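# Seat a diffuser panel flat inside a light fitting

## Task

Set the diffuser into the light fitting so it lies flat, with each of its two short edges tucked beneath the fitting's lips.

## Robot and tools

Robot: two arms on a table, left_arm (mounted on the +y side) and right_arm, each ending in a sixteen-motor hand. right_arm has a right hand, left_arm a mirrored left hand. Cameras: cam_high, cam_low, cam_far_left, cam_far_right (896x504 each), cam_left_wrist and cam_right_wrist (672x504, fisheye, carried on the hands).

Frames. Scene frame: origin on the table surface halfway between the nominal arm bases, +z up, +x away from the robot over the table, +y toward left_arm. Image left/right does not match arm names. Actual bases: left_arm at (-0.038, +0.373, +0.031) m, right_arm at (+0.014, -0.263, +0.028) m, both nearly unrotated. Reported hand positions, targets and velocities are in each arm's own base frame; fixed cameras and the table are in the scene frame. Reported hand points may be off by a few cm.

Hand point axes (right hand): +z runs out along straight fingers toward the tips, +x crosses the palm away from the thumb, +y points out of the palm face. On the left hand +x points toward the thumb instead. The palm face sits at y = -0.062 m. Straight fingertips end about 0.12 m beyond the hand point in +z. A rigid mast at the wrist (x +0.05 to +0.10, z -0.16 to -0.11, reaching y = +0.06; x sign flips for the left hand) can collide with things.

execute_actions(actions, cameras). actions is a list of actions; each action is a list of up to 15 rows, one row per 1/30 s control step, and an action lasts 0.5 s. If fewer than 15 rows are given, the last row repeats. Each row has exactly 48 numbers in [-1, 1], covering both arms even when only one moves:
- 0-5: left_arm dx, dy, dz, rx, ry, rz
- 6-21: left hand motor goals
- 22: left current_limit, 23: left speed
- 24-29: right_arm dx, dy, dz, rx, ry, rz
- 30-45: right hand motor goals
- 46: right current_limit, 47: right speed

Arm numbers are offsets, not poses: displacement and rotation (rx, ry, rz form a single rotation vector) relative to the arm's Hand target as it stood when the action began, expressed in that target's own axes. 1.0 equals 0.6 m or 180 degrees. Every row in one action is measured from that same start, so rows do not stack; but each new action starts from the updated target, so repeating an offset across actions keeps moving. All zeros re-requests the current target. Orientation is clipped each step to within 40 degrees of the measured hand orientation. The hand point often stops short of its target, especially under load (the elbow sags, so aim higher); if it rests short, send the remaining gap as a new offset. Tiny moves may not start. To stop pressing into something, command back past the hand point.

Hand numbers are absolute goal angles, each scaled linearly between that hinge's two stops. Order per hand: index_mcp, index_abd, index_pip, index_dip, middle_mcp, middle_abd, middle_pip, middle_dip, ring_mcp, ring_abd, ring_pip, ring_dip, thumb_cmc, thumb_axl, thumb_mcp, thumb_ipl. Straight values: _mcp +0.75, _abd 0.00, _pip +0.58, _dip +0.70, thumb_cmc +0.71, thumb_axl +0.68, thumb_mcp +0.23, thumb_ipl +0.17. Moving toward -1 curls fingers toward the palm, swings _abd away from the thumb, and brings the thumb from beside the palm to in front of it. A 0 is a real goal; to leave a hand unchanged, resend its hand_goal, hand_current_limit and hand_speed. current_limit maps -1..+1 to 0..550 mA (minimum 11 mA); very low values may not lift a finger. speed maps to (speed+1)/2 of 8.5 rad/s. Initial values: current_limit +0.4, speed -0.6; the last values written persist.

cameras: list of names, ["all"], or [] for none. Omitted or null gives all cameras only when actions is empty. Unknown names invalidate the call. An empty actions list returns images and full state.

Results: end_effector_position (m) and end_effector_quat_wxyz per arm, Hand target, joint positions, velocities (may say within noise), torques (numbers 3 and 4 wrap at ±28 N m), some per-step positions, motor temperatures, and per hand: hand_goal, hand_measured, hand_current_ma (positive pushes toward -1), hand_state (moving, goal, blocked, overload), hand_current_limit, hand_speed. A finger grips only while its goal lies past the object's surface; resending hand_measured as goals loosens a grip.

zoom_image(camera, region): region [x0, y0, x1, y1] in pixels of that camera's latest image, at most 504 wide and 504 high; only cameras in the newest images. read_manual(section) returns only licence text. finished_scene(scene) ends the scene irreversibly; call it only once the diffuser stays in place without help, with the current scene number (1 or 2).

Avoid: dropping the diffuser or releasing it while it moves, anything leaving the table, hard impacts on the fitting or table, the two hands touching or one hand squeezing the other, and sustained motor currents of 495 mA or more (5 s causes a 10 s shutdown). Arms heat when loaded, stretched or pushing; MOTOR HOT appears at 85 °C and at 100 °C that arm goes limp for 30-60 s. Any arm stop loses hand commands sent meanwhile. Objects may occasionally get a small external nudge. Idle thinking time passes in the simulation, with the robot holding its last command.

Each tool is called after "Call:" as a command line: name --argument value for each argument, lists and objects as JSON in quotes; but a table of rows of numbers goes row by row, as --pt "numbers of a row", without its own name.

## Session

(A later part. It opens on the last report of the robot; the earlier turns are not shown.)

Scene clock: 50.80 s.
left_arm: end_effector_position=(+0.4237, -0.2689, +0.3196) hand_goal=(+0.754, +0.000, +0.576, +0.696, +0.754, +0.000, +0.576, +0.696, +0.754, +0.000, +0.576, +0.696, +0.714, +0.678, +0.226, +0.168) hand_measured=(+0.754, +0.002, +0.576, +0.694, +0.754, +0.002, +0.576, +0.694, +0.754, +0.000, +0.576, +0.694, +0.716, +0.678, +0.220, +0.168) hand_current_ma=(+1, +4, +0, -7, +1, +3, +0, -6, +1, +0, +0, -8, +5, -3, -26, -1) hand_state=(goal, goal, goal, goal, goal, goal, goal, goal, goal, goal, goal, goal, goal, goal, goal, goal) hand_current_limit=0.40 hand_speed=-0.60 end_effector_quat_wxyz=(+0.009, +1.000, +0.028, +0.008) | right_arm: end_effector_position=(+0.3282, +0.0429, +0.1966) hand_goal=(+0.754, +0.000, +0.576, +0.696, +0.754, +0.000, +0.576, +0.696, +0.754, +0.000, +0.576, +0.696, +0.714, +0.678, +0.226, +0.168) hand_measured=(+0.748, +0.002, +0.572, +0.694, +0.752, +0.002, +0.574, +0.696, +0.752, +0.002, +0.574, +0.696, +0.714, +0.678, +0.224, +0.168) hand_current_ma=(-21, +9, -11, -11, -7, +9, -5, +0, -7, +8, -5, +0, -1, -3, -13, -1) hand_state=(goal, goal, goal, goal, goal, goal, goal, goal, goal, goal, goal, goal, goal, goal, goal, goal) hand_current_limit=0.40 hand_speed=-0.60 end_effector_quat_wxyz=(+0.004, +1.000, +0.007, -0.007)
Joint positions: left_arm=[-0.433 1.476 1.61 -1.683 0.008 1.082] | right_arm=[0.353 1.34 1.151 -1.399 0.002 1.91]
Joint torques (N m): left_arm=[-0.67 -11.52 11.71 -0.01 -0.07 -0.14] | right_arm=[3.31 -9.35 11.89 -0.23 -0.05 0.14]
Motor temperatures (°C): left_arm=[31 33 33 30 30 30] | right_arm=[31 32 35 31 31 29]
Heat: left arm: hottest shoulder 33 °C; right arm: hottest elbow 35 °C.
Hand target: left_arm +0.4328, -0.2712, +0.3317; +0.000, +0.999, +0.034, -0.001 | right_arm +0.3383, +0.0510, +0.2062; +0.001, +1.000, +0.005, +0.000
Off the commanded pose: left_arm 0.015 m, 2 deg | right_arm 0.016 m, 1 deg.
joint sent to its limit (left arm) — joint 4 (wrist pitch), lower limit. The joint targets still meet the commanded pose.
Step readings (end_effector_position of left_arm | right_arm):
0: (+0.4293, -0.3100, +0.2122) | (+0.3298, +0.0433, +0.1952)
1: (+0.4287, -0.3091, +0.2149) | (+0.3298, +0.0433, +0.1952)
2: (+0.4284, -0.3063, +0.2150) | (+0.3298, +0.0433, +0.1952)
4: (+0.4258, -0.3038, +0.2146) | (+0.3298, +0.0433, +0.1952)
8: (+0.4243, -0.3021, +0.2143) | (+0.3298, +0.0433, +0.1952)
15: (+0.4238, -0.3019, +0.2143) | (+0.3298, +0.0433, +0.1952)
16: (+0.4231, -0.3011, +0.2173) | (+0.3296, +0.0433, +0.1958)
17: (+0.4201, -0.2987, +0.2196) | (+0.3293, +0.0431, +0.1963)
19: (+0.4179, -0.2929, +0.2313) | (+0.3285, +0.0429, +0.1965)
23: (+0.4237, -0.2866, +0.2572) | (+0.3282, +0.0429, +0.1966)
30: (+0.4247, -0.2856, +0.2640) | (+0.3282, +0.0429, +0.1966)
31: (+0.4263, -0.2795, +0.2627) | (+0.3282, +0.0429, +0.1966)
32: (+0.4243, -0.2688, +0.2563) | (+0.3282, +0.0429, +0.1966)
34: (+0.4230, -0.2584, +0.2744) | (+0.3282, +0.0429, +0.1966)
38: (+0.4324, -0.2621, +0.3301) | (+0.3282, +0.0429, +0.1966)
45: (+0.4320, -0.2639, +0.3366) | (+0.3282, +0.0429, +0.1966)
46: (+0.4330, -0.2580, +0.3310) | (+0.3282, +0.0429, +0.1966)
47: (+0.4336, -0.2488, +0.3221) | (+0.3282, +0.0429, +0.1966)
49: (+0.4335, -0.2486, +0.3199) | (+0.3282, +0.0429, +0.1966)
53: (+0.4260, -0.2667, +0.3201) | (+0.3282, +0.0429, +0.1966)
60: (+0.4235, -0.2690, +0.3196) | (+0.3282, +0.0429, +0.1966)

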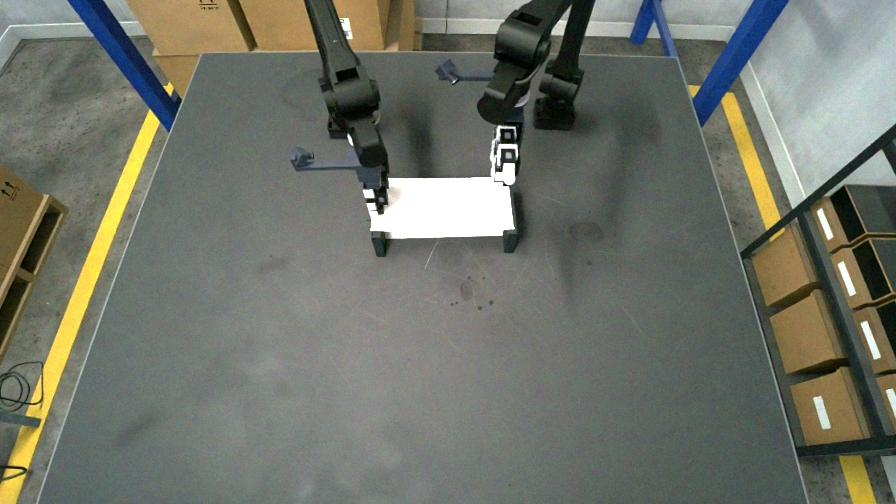

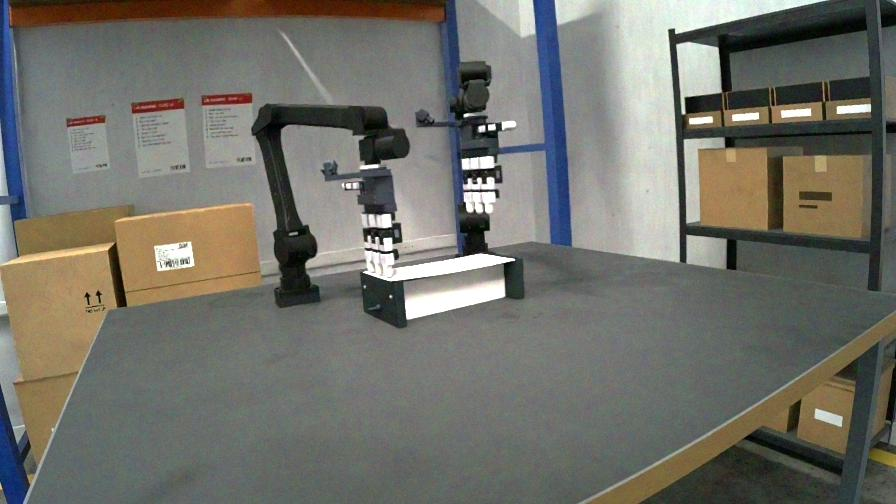

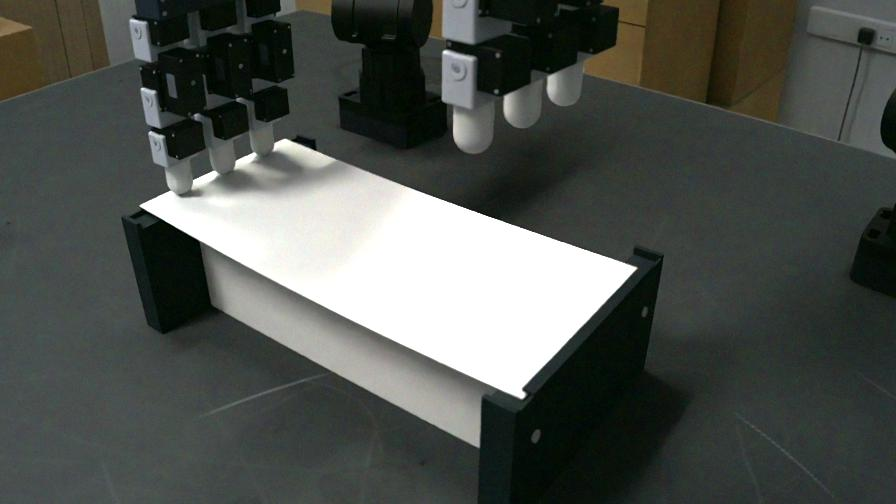

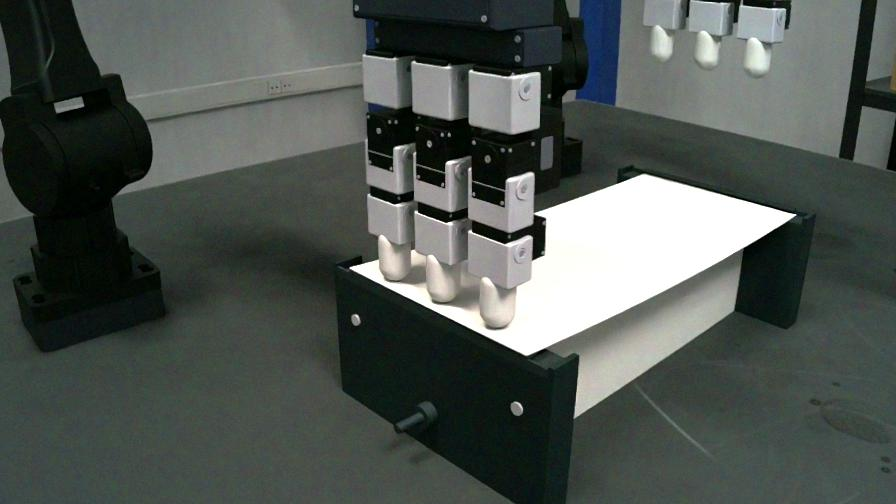

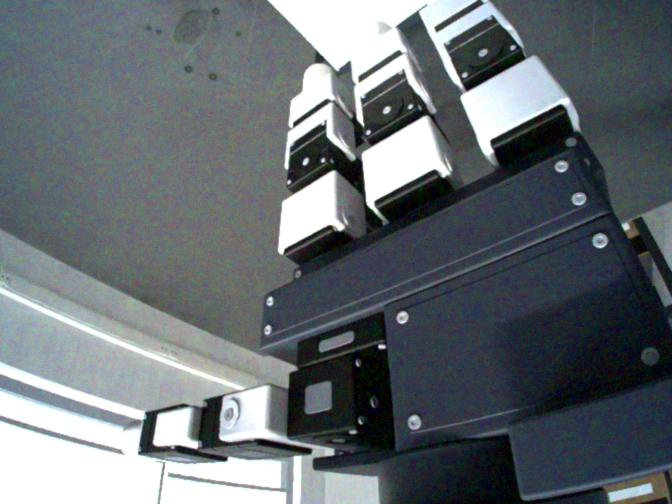

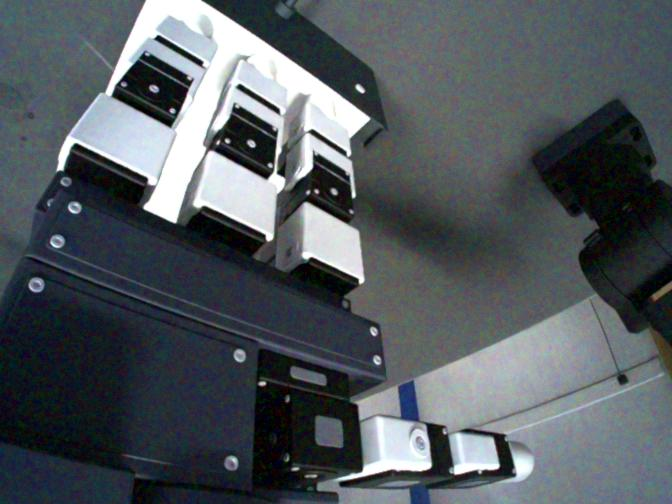

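Call:
execute_actions --actions '[[[0,0,0,0,0,-0.1,0.754,0,0.576,0.696,0.754,0,0.576,0.696,0.754,0,0.576,0.696,0.714,0.678,0.226,0.168,0.4,-0.6,0,0,0,0,0,0,0.754,0,0.576,0.696,0.754,0,0.576,0.696,0.754,0,0.576,0.696,0.714,0.678,0.226,0.168,0.4,-0.6]],[[0,0,0,0,0,-0.1,0.754,0,0.576,0.696,0.754,0,0.576,0.696,0.754,0,0.576,0.696,0.714,0.678,0.226,0.168,0.4,-0.6,0,0,0,0,0,0,0.754,0,0.576,0.696,0.754,0,0.576,0.696,0.754,0,0.576,0.696,0.714,0.678,0.226,0.168,0.4,-0.6]],[[0,0,0,0,0,-0.1,0.754,0,0.576,0.696,0.754,0,0.576,0.696,0.754,0,0.576,0.696,0.714,0.678,0.226,0.168,0.4,-0.6,0,0,0,0,0,0,0.754,0,0.576,0.696,0.754,0,0.576,0.696,0.754,0,0.576,0.696,0.714,0.678,0.226,0.168,0.4,-0.6]],[[0,0,0,0,0,-0.1,0.754,0,0.576,0.696,0.754,0,0.576,0.696,0.754,0,0.576,0.696,0.714,0.678,0.226,0.168,0.4,-0.6,0,0,0,0,0,0,0.754,0,0.576,0.696,0.754,0,0.576,0.696,0.754,0,0.576,0.696,0.714,0.678,0.226,0.168,0.4,-0.6]],[[0,0,0,0,0,-0.1,0.754,0,0.576,0.696,0.754,0,0.576,0.696,0.754,0,0.576,0.696,0.714,0.678,0.226,0.168,0.4,-0.6,0,0,0,0,0,0,0.754,0,0.576,0.696,0.754,0,0.576,0.696,0.754,0,0.576,0.696,0.714,0.678,0.226,0.168,0.4,-0.6]]]' --cameras '["cam_high","cam_left_wrist","cam_low"]'

Scene clock: 54.47 s.
left_arm: end_effector_position=(+0.4269, -0.2631, +0.3210) hand_goal=(+0.754, +0.000, +0.576, +0.696, +0.754, +0.000, +0.576, +0.696, +0.754, +0.000, +0.576, +0.696, +0.714, +0.678, +0.226, +0.168) hand_measured=(+0.752, +0.002, +0.576, +0.694, +0.754, +0.002, +0.576, +0.694, +0.754, +0.000, +0.576, +0.694, +0.712, +0.678, +0.220, +0.168) hand_current_ma=(-8, +4, +0, -7, +1, +3, +0, -6, +2, +0, +1, -8, -5, -3, -26, -1) hand_state=(goal, goal, goal, goal, goal, goal, goal, goal, goal, goal, goal, goal, goal, goal, goal, goal) hand_current_limit=0.40 hand_speed=-0.60 end_effector_quat_wxyz=(+0.012, +0.685, +0.728, +0.003) | right_arm: end_effector_position=(+0.3282, +0.0429, +0.1966) hand_goal=(+0.754, +0.000, +0.576, +0.696, +0.754, +0.000, +0.576, +0.696, +0.754, +0.000, +0.576, +0.696, +0.714, +0.678, +0.226, +0.168) hand_measured=(+0.748, +0.002, +0.572, +0.694, +0.752, +0.002, +0.574, +0.696, +0.752, +0.002, +0.574, +0.696, +0.714, +0.678, +0.224, +0.168) hand_current_ma=(-21, +9, -11, -11, -7, +9, -5, +0, -7, +8, -5, +0, -1, -3, -13, -1) hand_state=(goal, goal, goal, goal, goal, goal, goal, goal, goal, goal, goal, goal, goal, goal, goal, goal) hand_current_limit=0.40 hand_speed=-0.60 end_effector_quat_wxyz=(+0.004, +1.000, +0.007, -0.007)
Joint positions: left_arm=[-0.704 1.509 1.652 -1.69 -0.005 -0.764] | right_arm=[0.353 1.34 1.151 -1.399 0.002 1.91]
Joint torques (N m): left_arm=[-1.2 -11.75 11.55 0.21 -0.25 -0.15] | right_arm=[3.25 -9.29 11.89 -0.18 -0.04 0.14]
Heat: left arm: hottest shoulder 33 °C; right arm: hottest elbow 36 °C.
Hand target: left_arm +0.4329, -0.2712, +0.3317; -0.001, +0.683, +0.731, +0.000 | right_arm +0.3383, +0.0510, +0.2062; +0.001, +1.000, +0.005, +0.000
Off the commanded pose: left_arm 0.015 m, 2 deg | right_arm 0.016 m, 1 deg.
joint sent to its limit (left arm) — joint 4 (wrist pitch), lower limit. The joint targets are off in orientation, not in position.
Step readings (end_effector_position of left_arm | right_arm):
0: (+0.4238, -0.2689, +0.3196) | (+0.3282, +0.0429, +0.1966)
1: (+0.4258, -0.2688, +0.3203) | (+0.3282, +0.0429, +0.1966)
2: (+0.4293, -0.2678, +0.3208) | (+0.3282, +0.0429, +0.1966)
4: (+0.4327, -0.2677, +0.3239) | (+0.3282, +0.0429, +0.1966)
8: (+0.4328, -0.2701, +0.3308) | (+0.3282, +0.0429, +0.1966)
15: (+0.4344, -0.2702, +0.3333) | (+0.3282, +0.0429, +0.1966)
16: (+0.4354, -0.2694, +0.3327) | (+0.3282, +0.0429, +0.1966)
17: (+0.4368, -0.2676, +0.3321) | (+0.3282, +0.0429, +0.1966)
19: (+0.4353, -0.2674, +0.3304) | (+0.3282, +0.0429, +0.1966)
23: (+0.4317, -0.2745, +0.3311) | (+0.3282, +0.0429, +0.1966)
30: (+0.4337, -0.2727, +0.3311) | (+0.3282, +0.0429, +0.1966)
31: (+0.4346, -0.2716, +0.3311) | (+0.3282, +0.0429, +0.1966)
32: (+0.4364, -0.2689, +0.3311) | (+0.3282, +0.0429, +0.1966)
34: (+0.4357, -0.2693, +0.3311) | (+0.3282, +0.0429, +0.1966)
38: (+0.4306, -0.2750, +0.3310) | (+0.3282, +0.0429, +0.1966)
45: (+0.4312, -0.2716, +0.3310) | (+0.3282, +0.0429, +0.1966)
46: (+0.4315, -0.2699, +0.3307) | (+0.3282, +0.0429, +0.1966)
47: (+0.4319, -0.2665, +0.3304) | (+0.3282, +0.0429, +0.1966)
49: (+0.4297, -0.2655, +0.3290) | (+0.3282, +0.0429, +0.1966)
53: (+0.4248, -0.2695, +0.3237) | (+0.3282, +0.0429, +0.1966)
60: (+0.4259, -0.2663, +0.3183) | (+0.3282, +0.0429, +0.1966)
61: (+0.4258, -0.2650, +0.3189) | (+0.3282, +0.0429, +0.1966)
62: (+0.4263, -0.2625, +0.3204) | (+0.3282, +0.0429, +0.1966)
64: (+0.4288, -0.2641, +0.3245) | (+0.3282, +0.0429, +0.1966)
68: (+0.4283, -0.2681, +0.3244) | (+0.3282, +0.0429, +0.1966)
75: (+0.4273, -0.2645, +0.3210) | (+0.3282, +0.0429, +0.1966)
Images, in order (width x height): cam_high 896x504, cam_low 896x504, cam_left_wrist 672x504.

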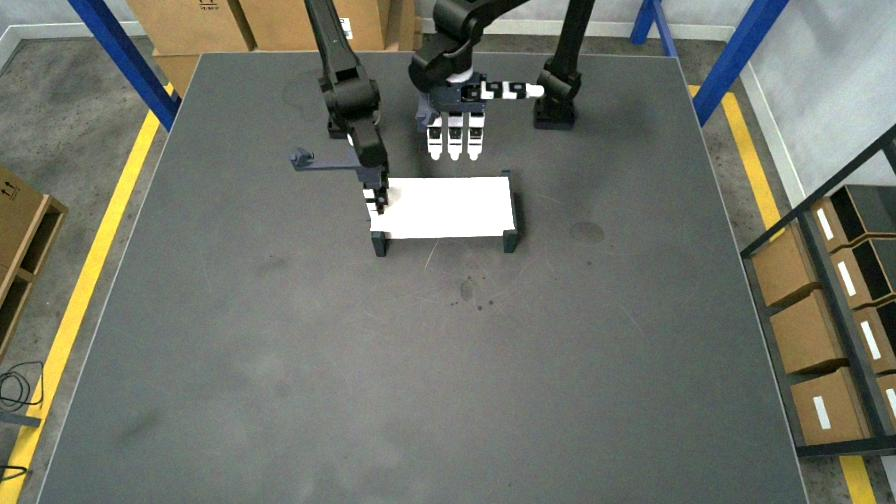

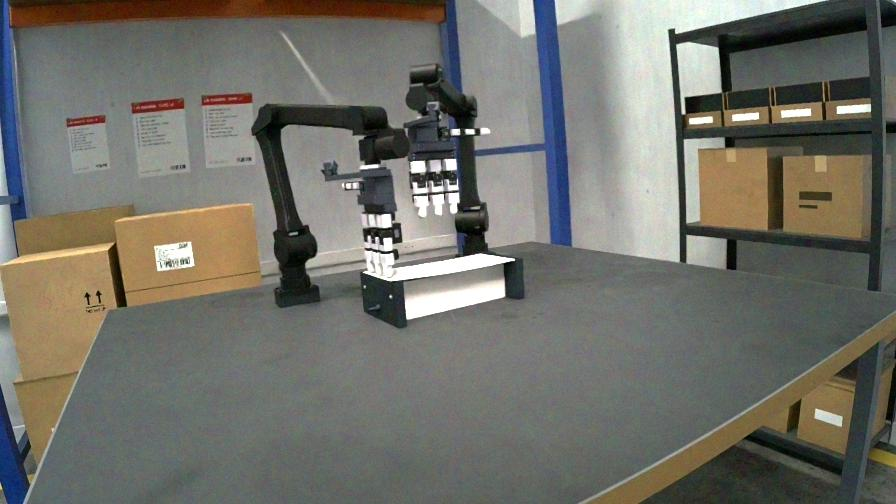

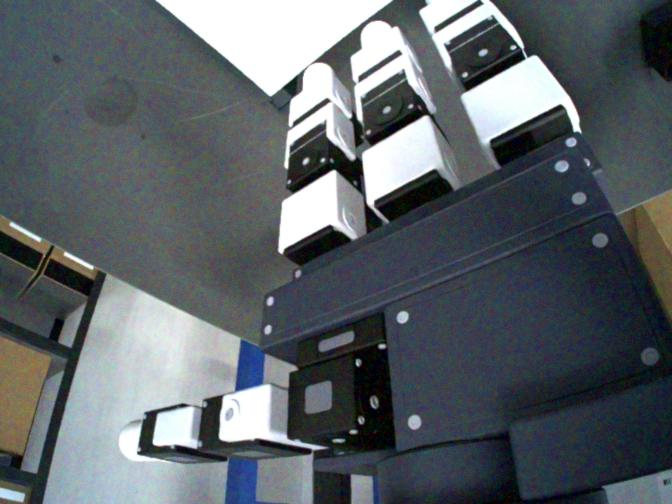

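Call:
execute_actions --actions '[[[-0.024,-0.05,0.085,0,0,0,0.754,0,0.576,0.696,0.754,0,0.576,0.696,0.754,0,0.576,0.696,0.714,0.678,0.226,0.168,0.4,-0.6,0,0,0,0,0,0,0.754,0,0.576,0.696,0.754,0,0.576,0.696,0.754,0,0.576,0.696,0.714,0.678,0.226,0.168,0.4,-0.6]],[[-0.024,-0.05,0.085,0,0,0,0.754,0,0.576,0.696,0.754,0,0.576,0.696,0.754,0,0.576,0.696,0.714,0.678,0.226,0.168,0.4,-0.6,0,0,0,0,0,0,0.754,0,0.576,0.696,0.754,0,0.576,0.696,0.754,0,0.576,0.696,0.714,0.678,0.226,0.168,0.4,-0.6]]]' --cameras '["all"]'

Scene clock: 56.27 s.
left_arm: end_effector_position=(+0.3716, -0.3018, +0.2274) hand_goal=(+0.754, +0.000, +0.576, +0.696, +0.754, +0.000, +0.576, +0.696, +0.754, +0.000, +0.576, +0.696, +0.714, +0.678, +0.226, +0.168) hand_measured=(+0.752, +0.002, +0.576, +0.694, +0.752, +0.000, +0.576, +0.694, +0.752, +0.000, +0.576, +0.694, +0.712, +0.678, +0.222, +0.168) hand_current_ma=(-9, +3, -1, -7, -8, +3, +0, -6, -9, +0, +0, -8, -5, -3, -17, -1) hand_state=(goal, goal, goal, goal, goal, goal, goal, goal, goal, goal, goal, goal, goal, goal, goal, goal) hand_current_limit=0.40 hand_speed=-0.60 end_effector_quat_wxyz=(-0.008, +0.687, +0.727, -0.001) | right_arm: end_effector_position=(+0.3282, +0.0429, +0.1966) hand_goal=(+0.754, +0.000, +0.576, +0.696, +0.754, +0.000, +0.576, +0.696, +0.754, +0.000, +0.576, +0.696, +0.714, +0.678, +0.226, +0.168) hand_measured=(+0.748, +0.002, +0.572, +0.694, +0.752, +0.002, +0.574, +0.696, +0.752, +0.002, +0.574, +0.696, +0.714, +0.678, +0.224, +0.168) hand_current_ma=(-21, +9, -11, -11, -7, +9, -5, +0, -7, +8, -5, +0, -1, -3, -13, -1) hand_state=(goal, goal, goal, goal, goal, goal, goal, goal, goal, goal, goal, goal, goal, goal, goal, goal) hand_current_limit=0.40 hand_speed=-0.60 end_effector_quat_wxyz=(+0.004, +1.000, +0.007, -0.007)
Joint positions: left_arm=[-0.85 1.496 1.398 -1.489 0.003 -0.906] | right_arm=[0.353 1.34 1.151 -1.399 0.002 1.91]
Joint torques (N m): left_arm=[-0.73 -12.4 8.83 0.61 -0.22 -0.18] | right_arm=[3.31 -9.23 11.89 -0.2 -0.04 0.14]
Heat: left arm: hottest shoulder 33 °C; right arm: hottest elbow 36 °C.
Hand target: left_arm +0.3748, -0.3040, +0.2297; -0.001, +0.683, +0.731, -0.001 | right_arm +0.3383, +0.0510, +0.2062; +0.001, +1.000, +0.005, +0.000
Off the commanded pose: left_arm 0.005 m, 1 deg | right_arm 0.016 m, 1 deg.
Step readings (end_effector_position of left_arm | right_arm):
0: (+0.4268, -0.2631, +0.3210) | (+0.3282, +0.0429, +0.1966)
1: (+0.4254, -0.2641, +0.3171) | (+0.3282, +0.0429, +0.1966)
2: (+0.4237, -0.2654, +0.3137) | (+0.3282, +0.0429, +0.1966)
4: (+0.4148, -0.2703, +0.3003) | (+0.3282, +0.0429, +0.1966)
8: (+0.4011, -0.2839, +0.2828) | (+0.3282, +0.0429, +0.1966)
15: (+0.4006, -0.2866, +0.2818) | (+0.3282, +0.0429, +0.1966)
16: (+0.3994, -0.2866, +0.2762) | (+0.3282, +0.0429, +0.1966)
17: (+0.3983, -0.2884, +0.2712) | (+0.3282, +0.0429, +0.1966)
19: (+0.3873, -0.2900, +0.2526) | (+0.3282, +0.0429, +0.1966)
23: (+0.3711, -0.2987, +0.2289) | (+0.3282, +0.0429, +0.1966)
30: (+0.3717, -0.3020, +0.2274) | (+0.3282, +0.0429, +0.1966)

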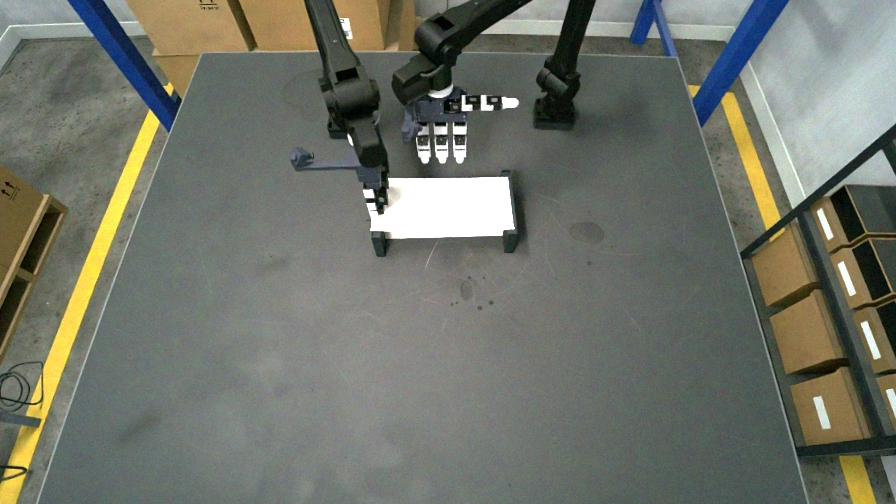

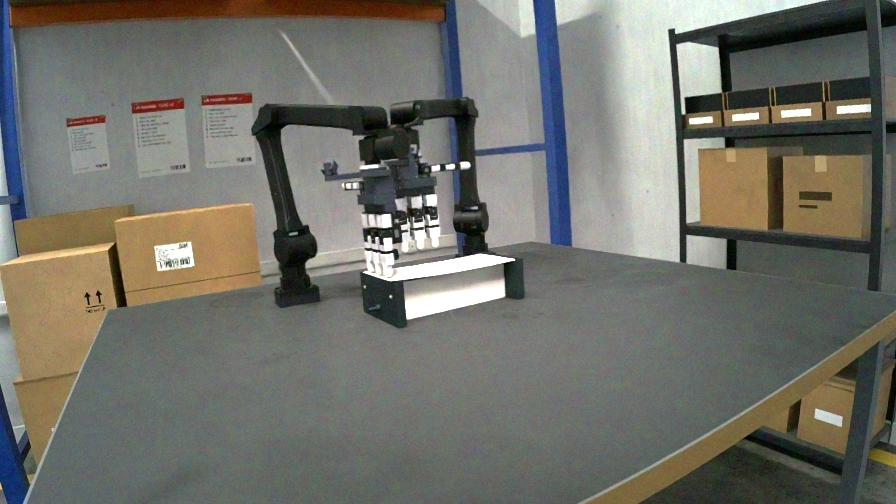

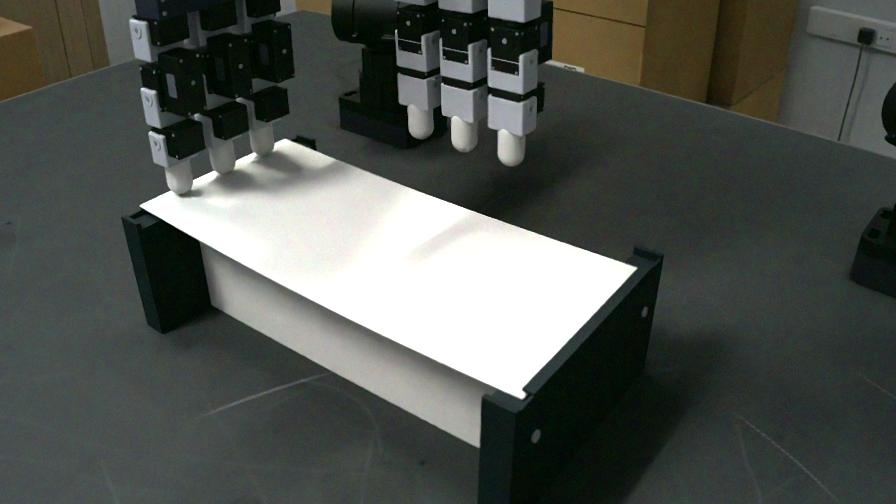

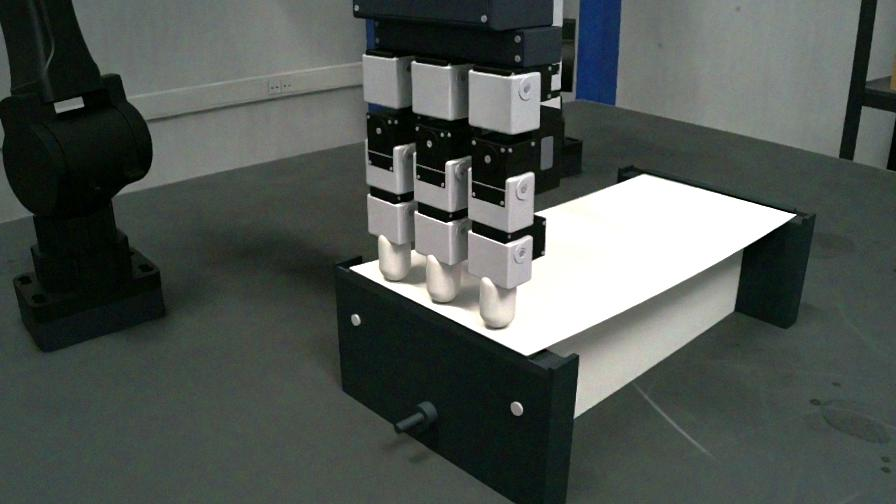

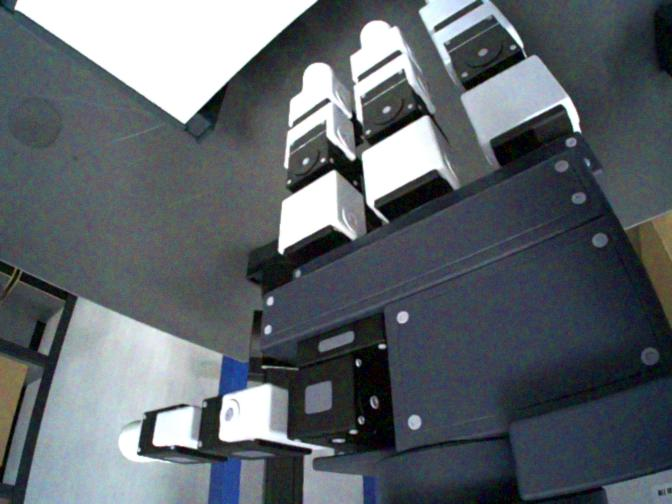

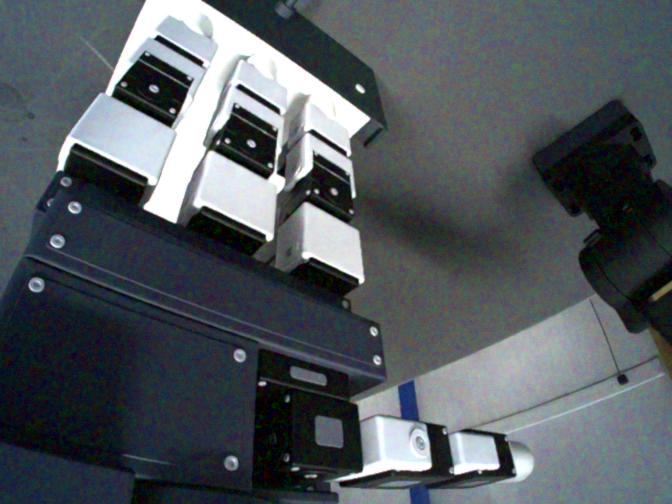

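Call:
execute_actions --actions '[[[0,0,0.085,0,0,0,0.754,0,0.576,0.696,0.754,0,0.576,0.696,0.754,0,0.576,0.696,0.714,0.678,0.226,0.168,0.4,-0.6,0,0,0,0,0,0,0.754,0,0.576,0.696,0.754,0,0.576,0.696,0.754,0,0.576,0.696,0.714,0.678,0.226,0.168,0.4,-0.6]],[[0,0,0.075,0,0,0,0.754,0,0.576,0.696,0.754,0,0.576,0.696,0.754,0,0.576,0.696,0.714,0.678,0.226,0.168,0.4,-0.6,0,0,0,0,0,0,0.754,0,0.576,0.696,0.754,0,0.576,0.696,0.754,0,0.576,0.696,0.714,0.678,0.226,0.168,0.4,-0.6]]]' --cameras '["all"]'

Scene clock: 57.97 s.
left_arm: end_effector_position=(+0.3722, -0.3024, +0.1348) hand_goal=(+0.754, +0.000, +0.576, +0.696, +0.754, +0.000, +0.576, +0.696, +0.754, +0.000, +0.576, +0.696, +0.714, +0.678, +0.226, +0.168) hand_measured=(+0.754, +0.002, +0.576, +0.694, +0.754, +0.002, +0.576, +0.694, +0.754, +0.000, +0.576, +0.694, +0.712, +0.678, +0.222, +0.168) hand_current_ma=(-2, +4, -1, -7, -2, +4, +0, -6, -2, +2, +0, -8, -5, -3, -15, -1) hand_state=(goal, goal, goal, goal, goal, goal, goal, goal, goal, goal, goal, goal, goal, goal, goal, goal) hand_current_limit=0.40 hand_speed=-0.60 end_effector_quat_wxyz=(-0.004, +0.686, +0.727, -0.001) | right_arm: end_effector_position=(+0.3282, +0.0429, +0.1966) hand_goal=(+0.754, +0.000, +0.576, +0.696, +0.754, +0.000, +0.576, +0.696, +0.754, +0.000, +0.576, +0.696, +0.714, +0.678, +0.226, +0.168) hand_measured=(+0.748, +0.002, +0.572, +0.694, +0.752, +0.002, +0.574, +0.696, +0.752, +0.002, +0.574, +0.696, +0.714, +0.678, +0.224, +0.168) hand_current_ma=(-21, +9, -11, -11, -7, +9, -5, +0, -7, +8, -5, +0, -1, -3, -13, -1) hand_state=(goal, goal, goal, goal, goal, goal, goal, goal, goal, goal, goal, goal, goal, goal, goal, goal) hand_current_limit=0.40 hand_speed=-0.60 end_effector_quat_wxyz=(+0.004, +1.000, +0.007, -0.007)
Joint positions: left_arm=[-0.85 1.547 1.206 -1.238 0.003 -0.908] | right_arm=[0.353 1.34 1.151 -1.399 0.002 1.91]
Joint torques (N m): left_arm=[-0.79 -12.4 8.03 0.62 -0.22 -0.15] | right_arm=[3.25 -9.29 11.88 -0.23 -0.04 0.15]
Heat: left arm: hottest shoulder 33 °C; right arm: hottest elbow 36 °C.
Hand target: left_arm +0.3746, -0.3039, +0.1337; -0.001, +0.683, +0.731, -0.001 | right_arm +0.3383, +0.0510, +0.2062; +0.001, +1.000, +0.005, +0.000
Off the commanded pose: left_arm 0.003 m, 1 deg | right_arm 0.016 m, 1 deg.
Step readings (end_effector_position of left_arm | right_arm):
0: (+0.3716, -0.3017, +0.2274) | (+0.3282, +0.0429, +0.1966)
1: (+0.3716, -0.3017, +0.2231) | (+0.3282, +0.0429, +0.1966)
2: (+0.3735, -0.3039, +0.2193) | (+0.3282, +0.0429, +0.1966)
4: (+0.3732, -0.3035, +0.2039) | (+0.3282, +0.0429, +0.1966)
8: (+0.3702, -0.3001, +0.1811) | (+0.3282, +0.0429, +0.1966)
15: (+0.3718, -0.3020, +0.1778) | (+0.3282, +0.0429, +0.1966)
16: (+0.3717, -0.3018, +0.1743) | (+0.3282, +0.0429, +0.1966)
17: (+0.3739, -0.3043, +0.1711) | (+0.3282, +0.0429, +0.1966)
19: (+0.3741, -0.3045, +0.1585) | (+0.3282, +0.0429, +0.1966)
23: (+0.3712, -0.3011, +0.1386) | (+0.3282, +0.0429, +0.1966)
30: (+0.3722, -0.3024, +0.1348) | (+0.3282, +0.0429, +0.1966)

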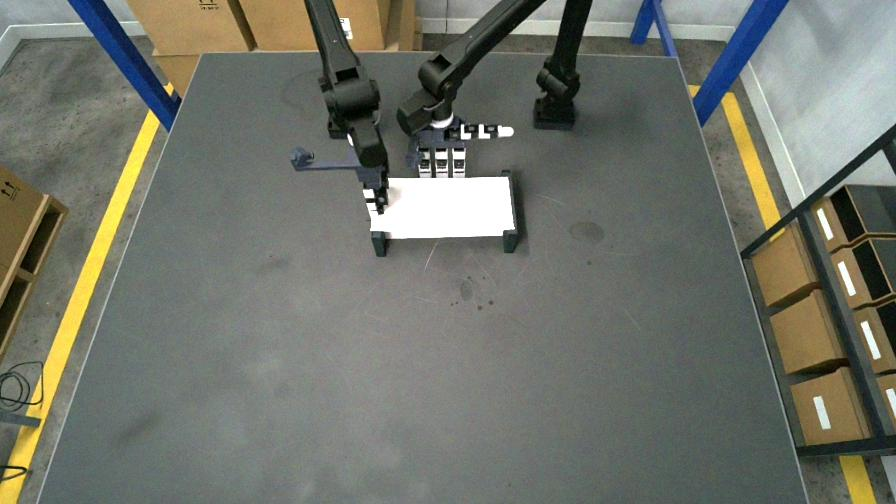

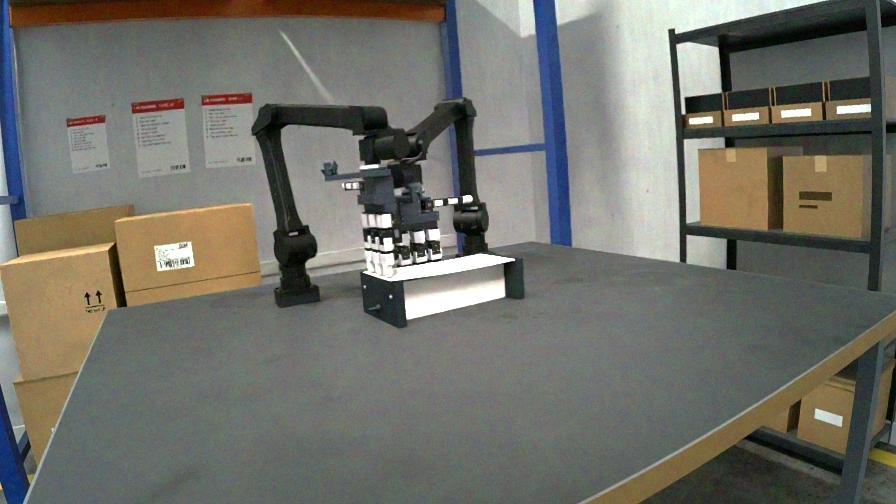

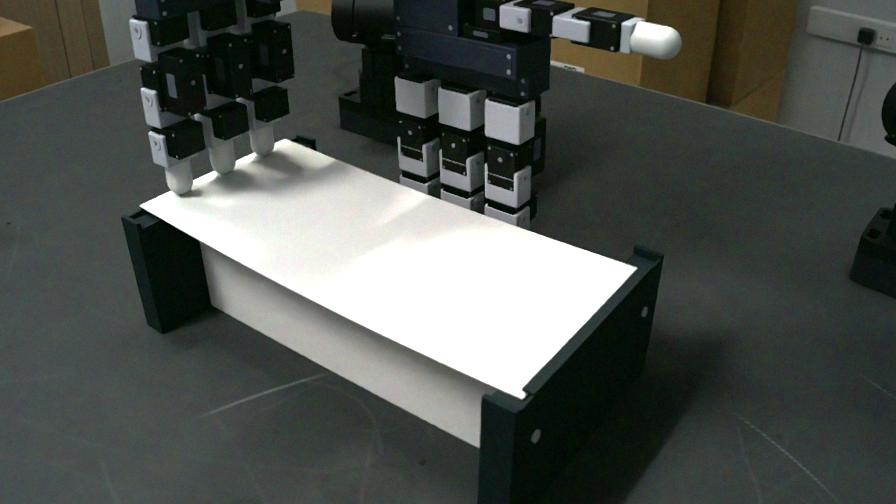

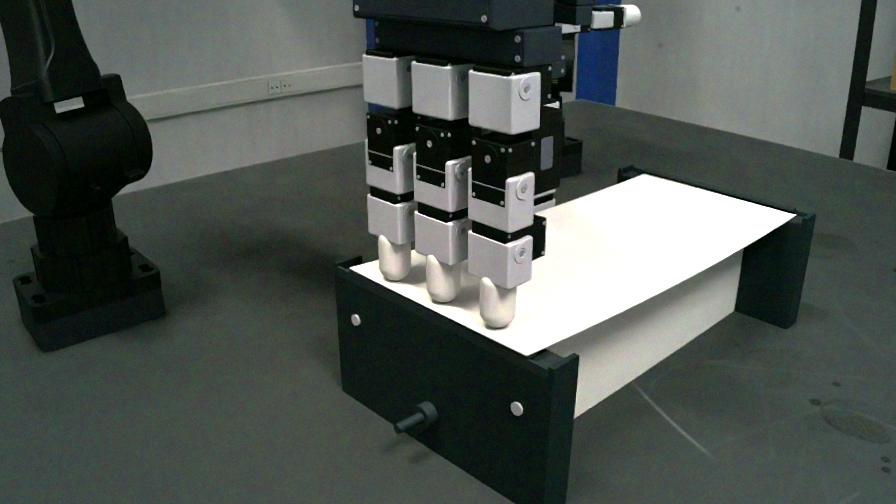

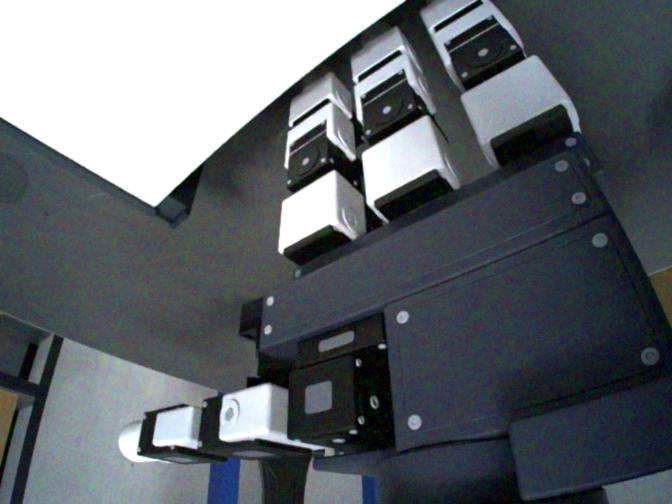

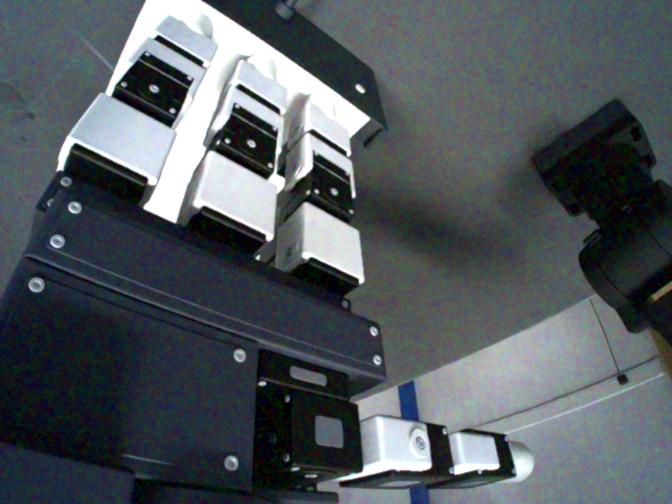

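Call:
execute_actions --actions '[[[0,0,0.03,0,0,0,0.754,0,0.576,0.696,0.754,0,0.576,0.696,0.754,0,0.576,0.696,0.714,0.678,0.226,0.168,0.4,-0.6,0,0,0,0,0,0,0.754,0,0.576,0.696,0.754,0,0.576,0.696,0.754,0,0.576,0.696,0.714,0.678,0.226,0.168,0.4,-0.6]],[[0,0,0,0,0,0,0.754,0,0.576,-0.25,0.754,0,0.576,-0.25,0.754,0,0.576,-0.25,0.714,0.678,0.226,0.168,0.4,-0.6,0,0,0,0,0,0,0.754,0,0.576,0.696,0.754,0,0.576,0.696,0.754,0,0.576,0.696,0.714,0.678,0.226,0.168,0.4,-0.6]]]' --cameras '["all"]'

Call:
zoom_image --camera "cam_left_wrist" --region '[150, 0, 450, 225]'

Call:
zoom_image --camera "cam_far_left" --region '[340, 0, 700, 300]'

Scene clock: 60.10 s.
left_arm: end_effector_position=(+0.3737, -0.3040, +0.1237) hand_goal=(+0.754, +0.000, +0.576, -0.250, +0.754, +0.000, +0.576, -0.250, +0.754, +0.000, +0.576, -0.250, +0.714, +0.678, +0.226, +0.168) hand_measured=(+0.754, +0.002, +0.576, -0.246, +0.754, +0.002, +0.576, -0.246, +0.754, +0.000, +0.576, -0.246, +0.712, +0.678, +0.222, +0.168) hand_current_ma=(-2, +4, -1, +12, -1, +4, +0, +12, -2, +2, +0, +13, -5, -3, -15, -1) hand_state=(goal, goal, goal, goal, goal, goal, goal, goal, goal, goal, goal, goal, goal, goal, goal, goal) hand_current_limit=0.40 hand_speed=-0.60 end_effector_quat_wxyz=(+0.003, +0.686, +0.727, -0.002) | right_arm: end_effector_position=(+0.3282, +0.0429, +0.1966) hand_goal=(+0.754, +0.000, +0.576, +0.696, +0.754, +0.000, +0.576, +0.696, +0.754, +0.000, +0.576, +0.696, +0.714, +0.678, +0.226, +0.168) hand_measured=(+0.748, +0.002, +0.572, +0.694, +0.752, +0.002, +0.574, +0.696, +0.752, +0.002, +0.574, +0.696, +0.714, +0.678, +0.224, +0.168) hand_current_ma=(-21, +9, -11, -11, -7, +9, -5, +0, -7, +8, -5, +0, -1, -3, -13, -1) hand_state=(goal, goal, goal, goal, goal, goal, goal, goal, goal, goal, goal, goal, goal, goal, goal, goal) hand_current_limit=0.40 hand_speed=-0.60 end_effector_quat_wxyz=(+0.004, +1.000, +0.007, -0.007)
Joint positions: left_arm=[-0.85 1.553 1.181 -1.191 0.003 -0.908] | right_arm=[0.353 1.34 1.151 -1.399 0.002 1.91]
Joint torques (N m): left_arm=[-0.79 -11.69 7.53 0.68 -0.22 -0.15] | right_arm=[3.31 -9.29 11.89 -0.21 -0.04 0.15]
Heat: left arm: hottest shoulder 33 °C; right arm: hottest elbow 37 °C.
Hand target: left_arm +0.3746, -0.3040, +0.1158; -0.001, +0.683, +0.731, -0.001 | right_arm +0.3383, +0.0510, +0.2062; +0.001, +1.000, +0.005, +0.000
Off the commanded pose: left_arm 0.008 m, 1 deg | right_arm 0.016 m, 1 deg.
Step readings (end_effector_position of left_arm | right_arm):
0: (+0.3722, -0.3024, +0.1348) | (+0.3282, +0.0429, +0.1966)
1: (+0.3724, -0.3026, +0.1338) | (+0.3282, +0.0429, +0.1966)
2: (+0.3735, -0.3038, +0.1323) | (+0.3282, +0.0429, +0.1966)
4: (+0.3744, -0.3048, +0.1285) | (+0.3282, +0.0429, +0.1966)
8: (+0.3733, -0.3036, +0.1238) | (+0.3282, +0.0429, +0.1966)
15: (+0.3737, -0.3040, +0.1237) | (+0.3282, +0.0429, +0.1966)
16: (+0.3737, -0.3040, +0.1237) | (+0.3282, +0.0429, +0.1966)
17: (+0.3737, -0.3040, +0.1237) | (+0.3282, +0.0429, +0.1966)
19: (+0.3737, -0.3040, +0.1237) | (+0.3282, +0.0429, +0.1966)
23: (+0.3737, -0.3040, +0.1237) | (+0.3282, +0.0429, +0.1966)
30: (+0.3737, -0.3040, +0.1237) | (+0.3282, +0.0429, +0.1966)

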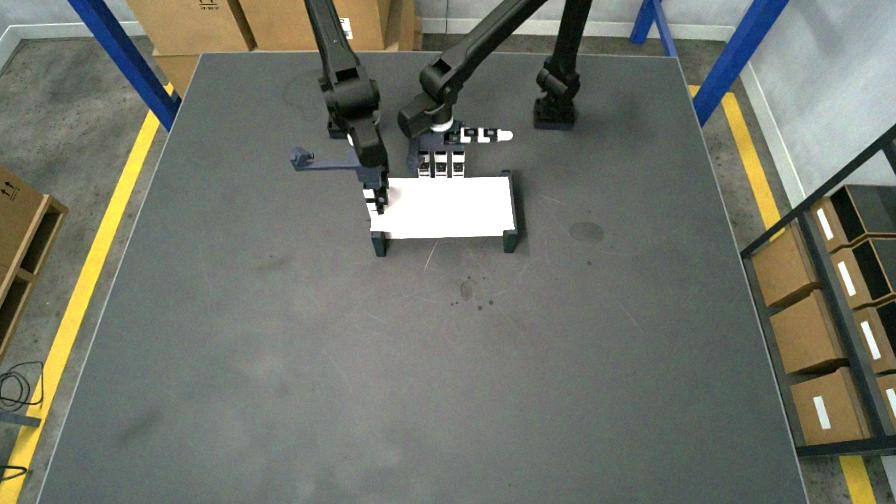

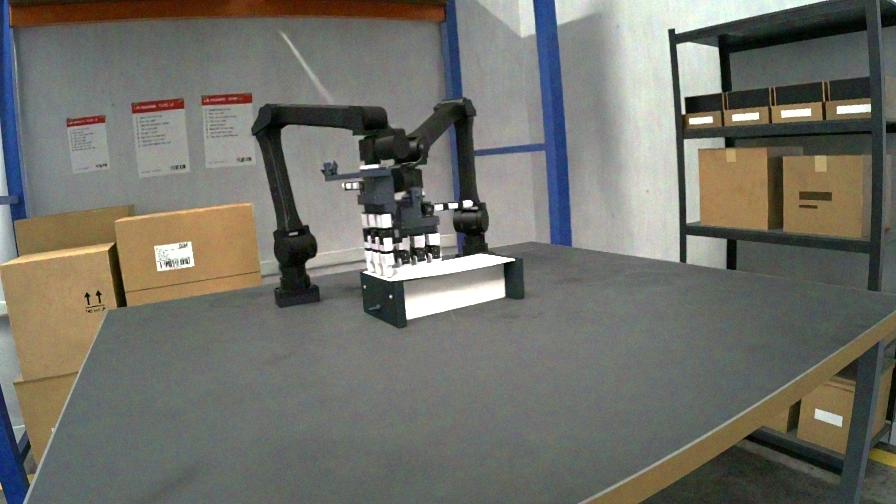

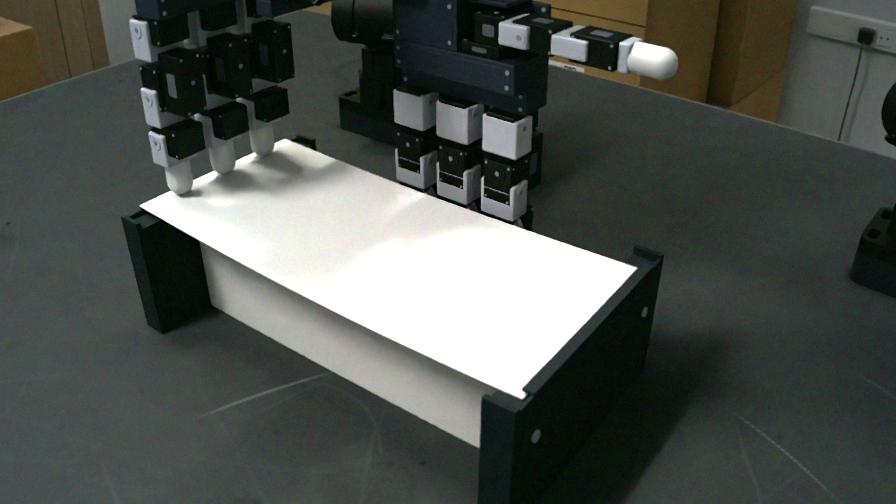

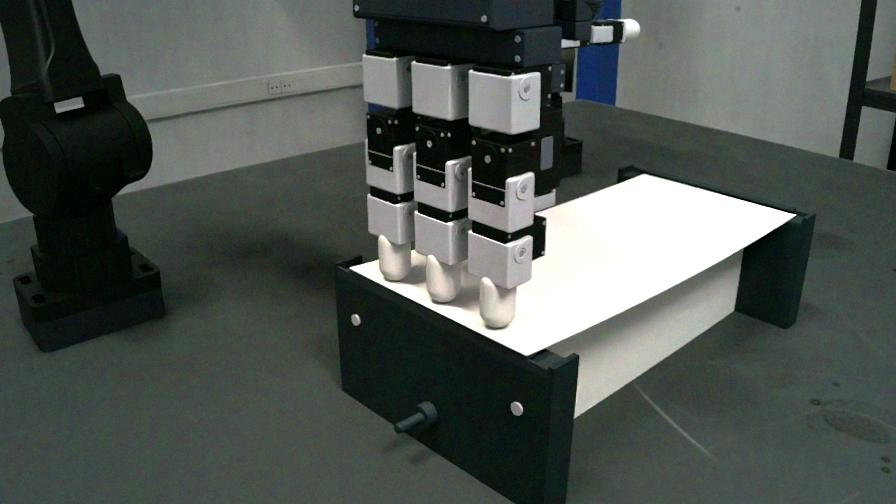

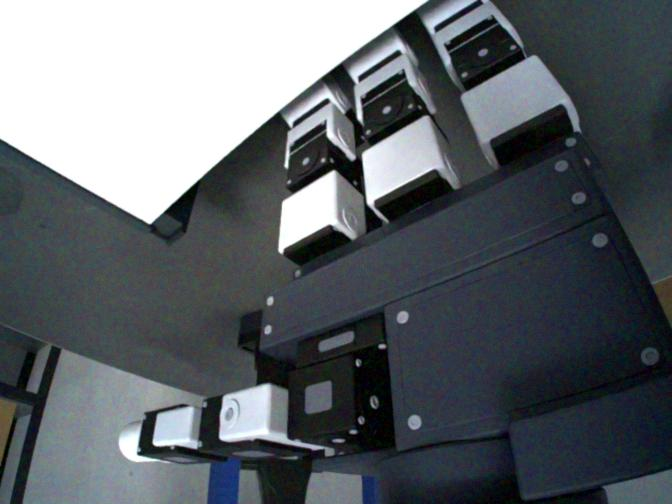

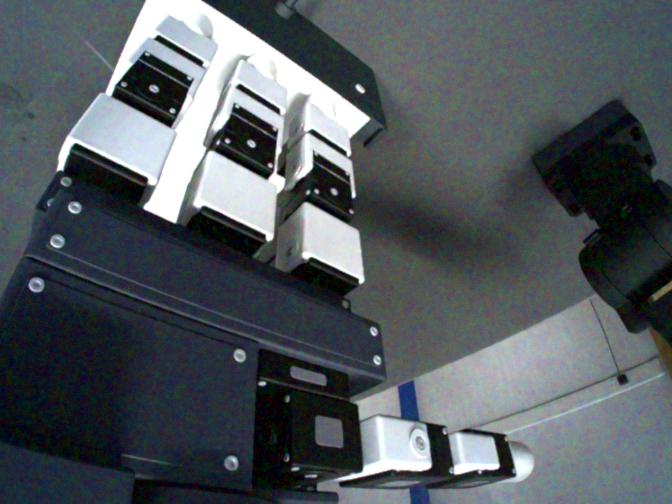

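Scaled by 1.680 from the camera's 672x504 image, which has a finer 960x720 frame.

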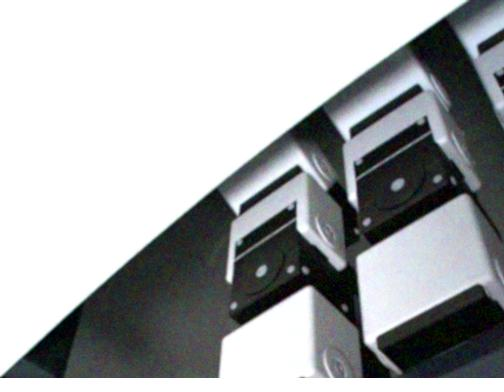

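Scaled by 1.400 from the camera's 896x504 image, which has a finer 1280x720 frame.

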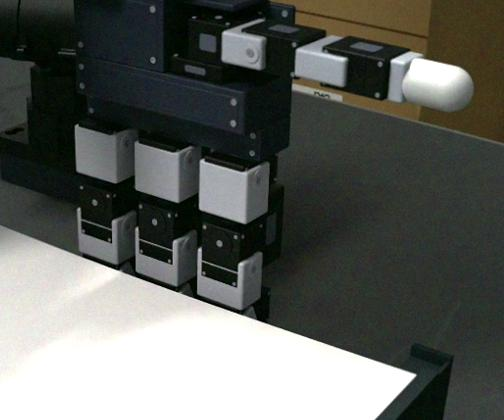

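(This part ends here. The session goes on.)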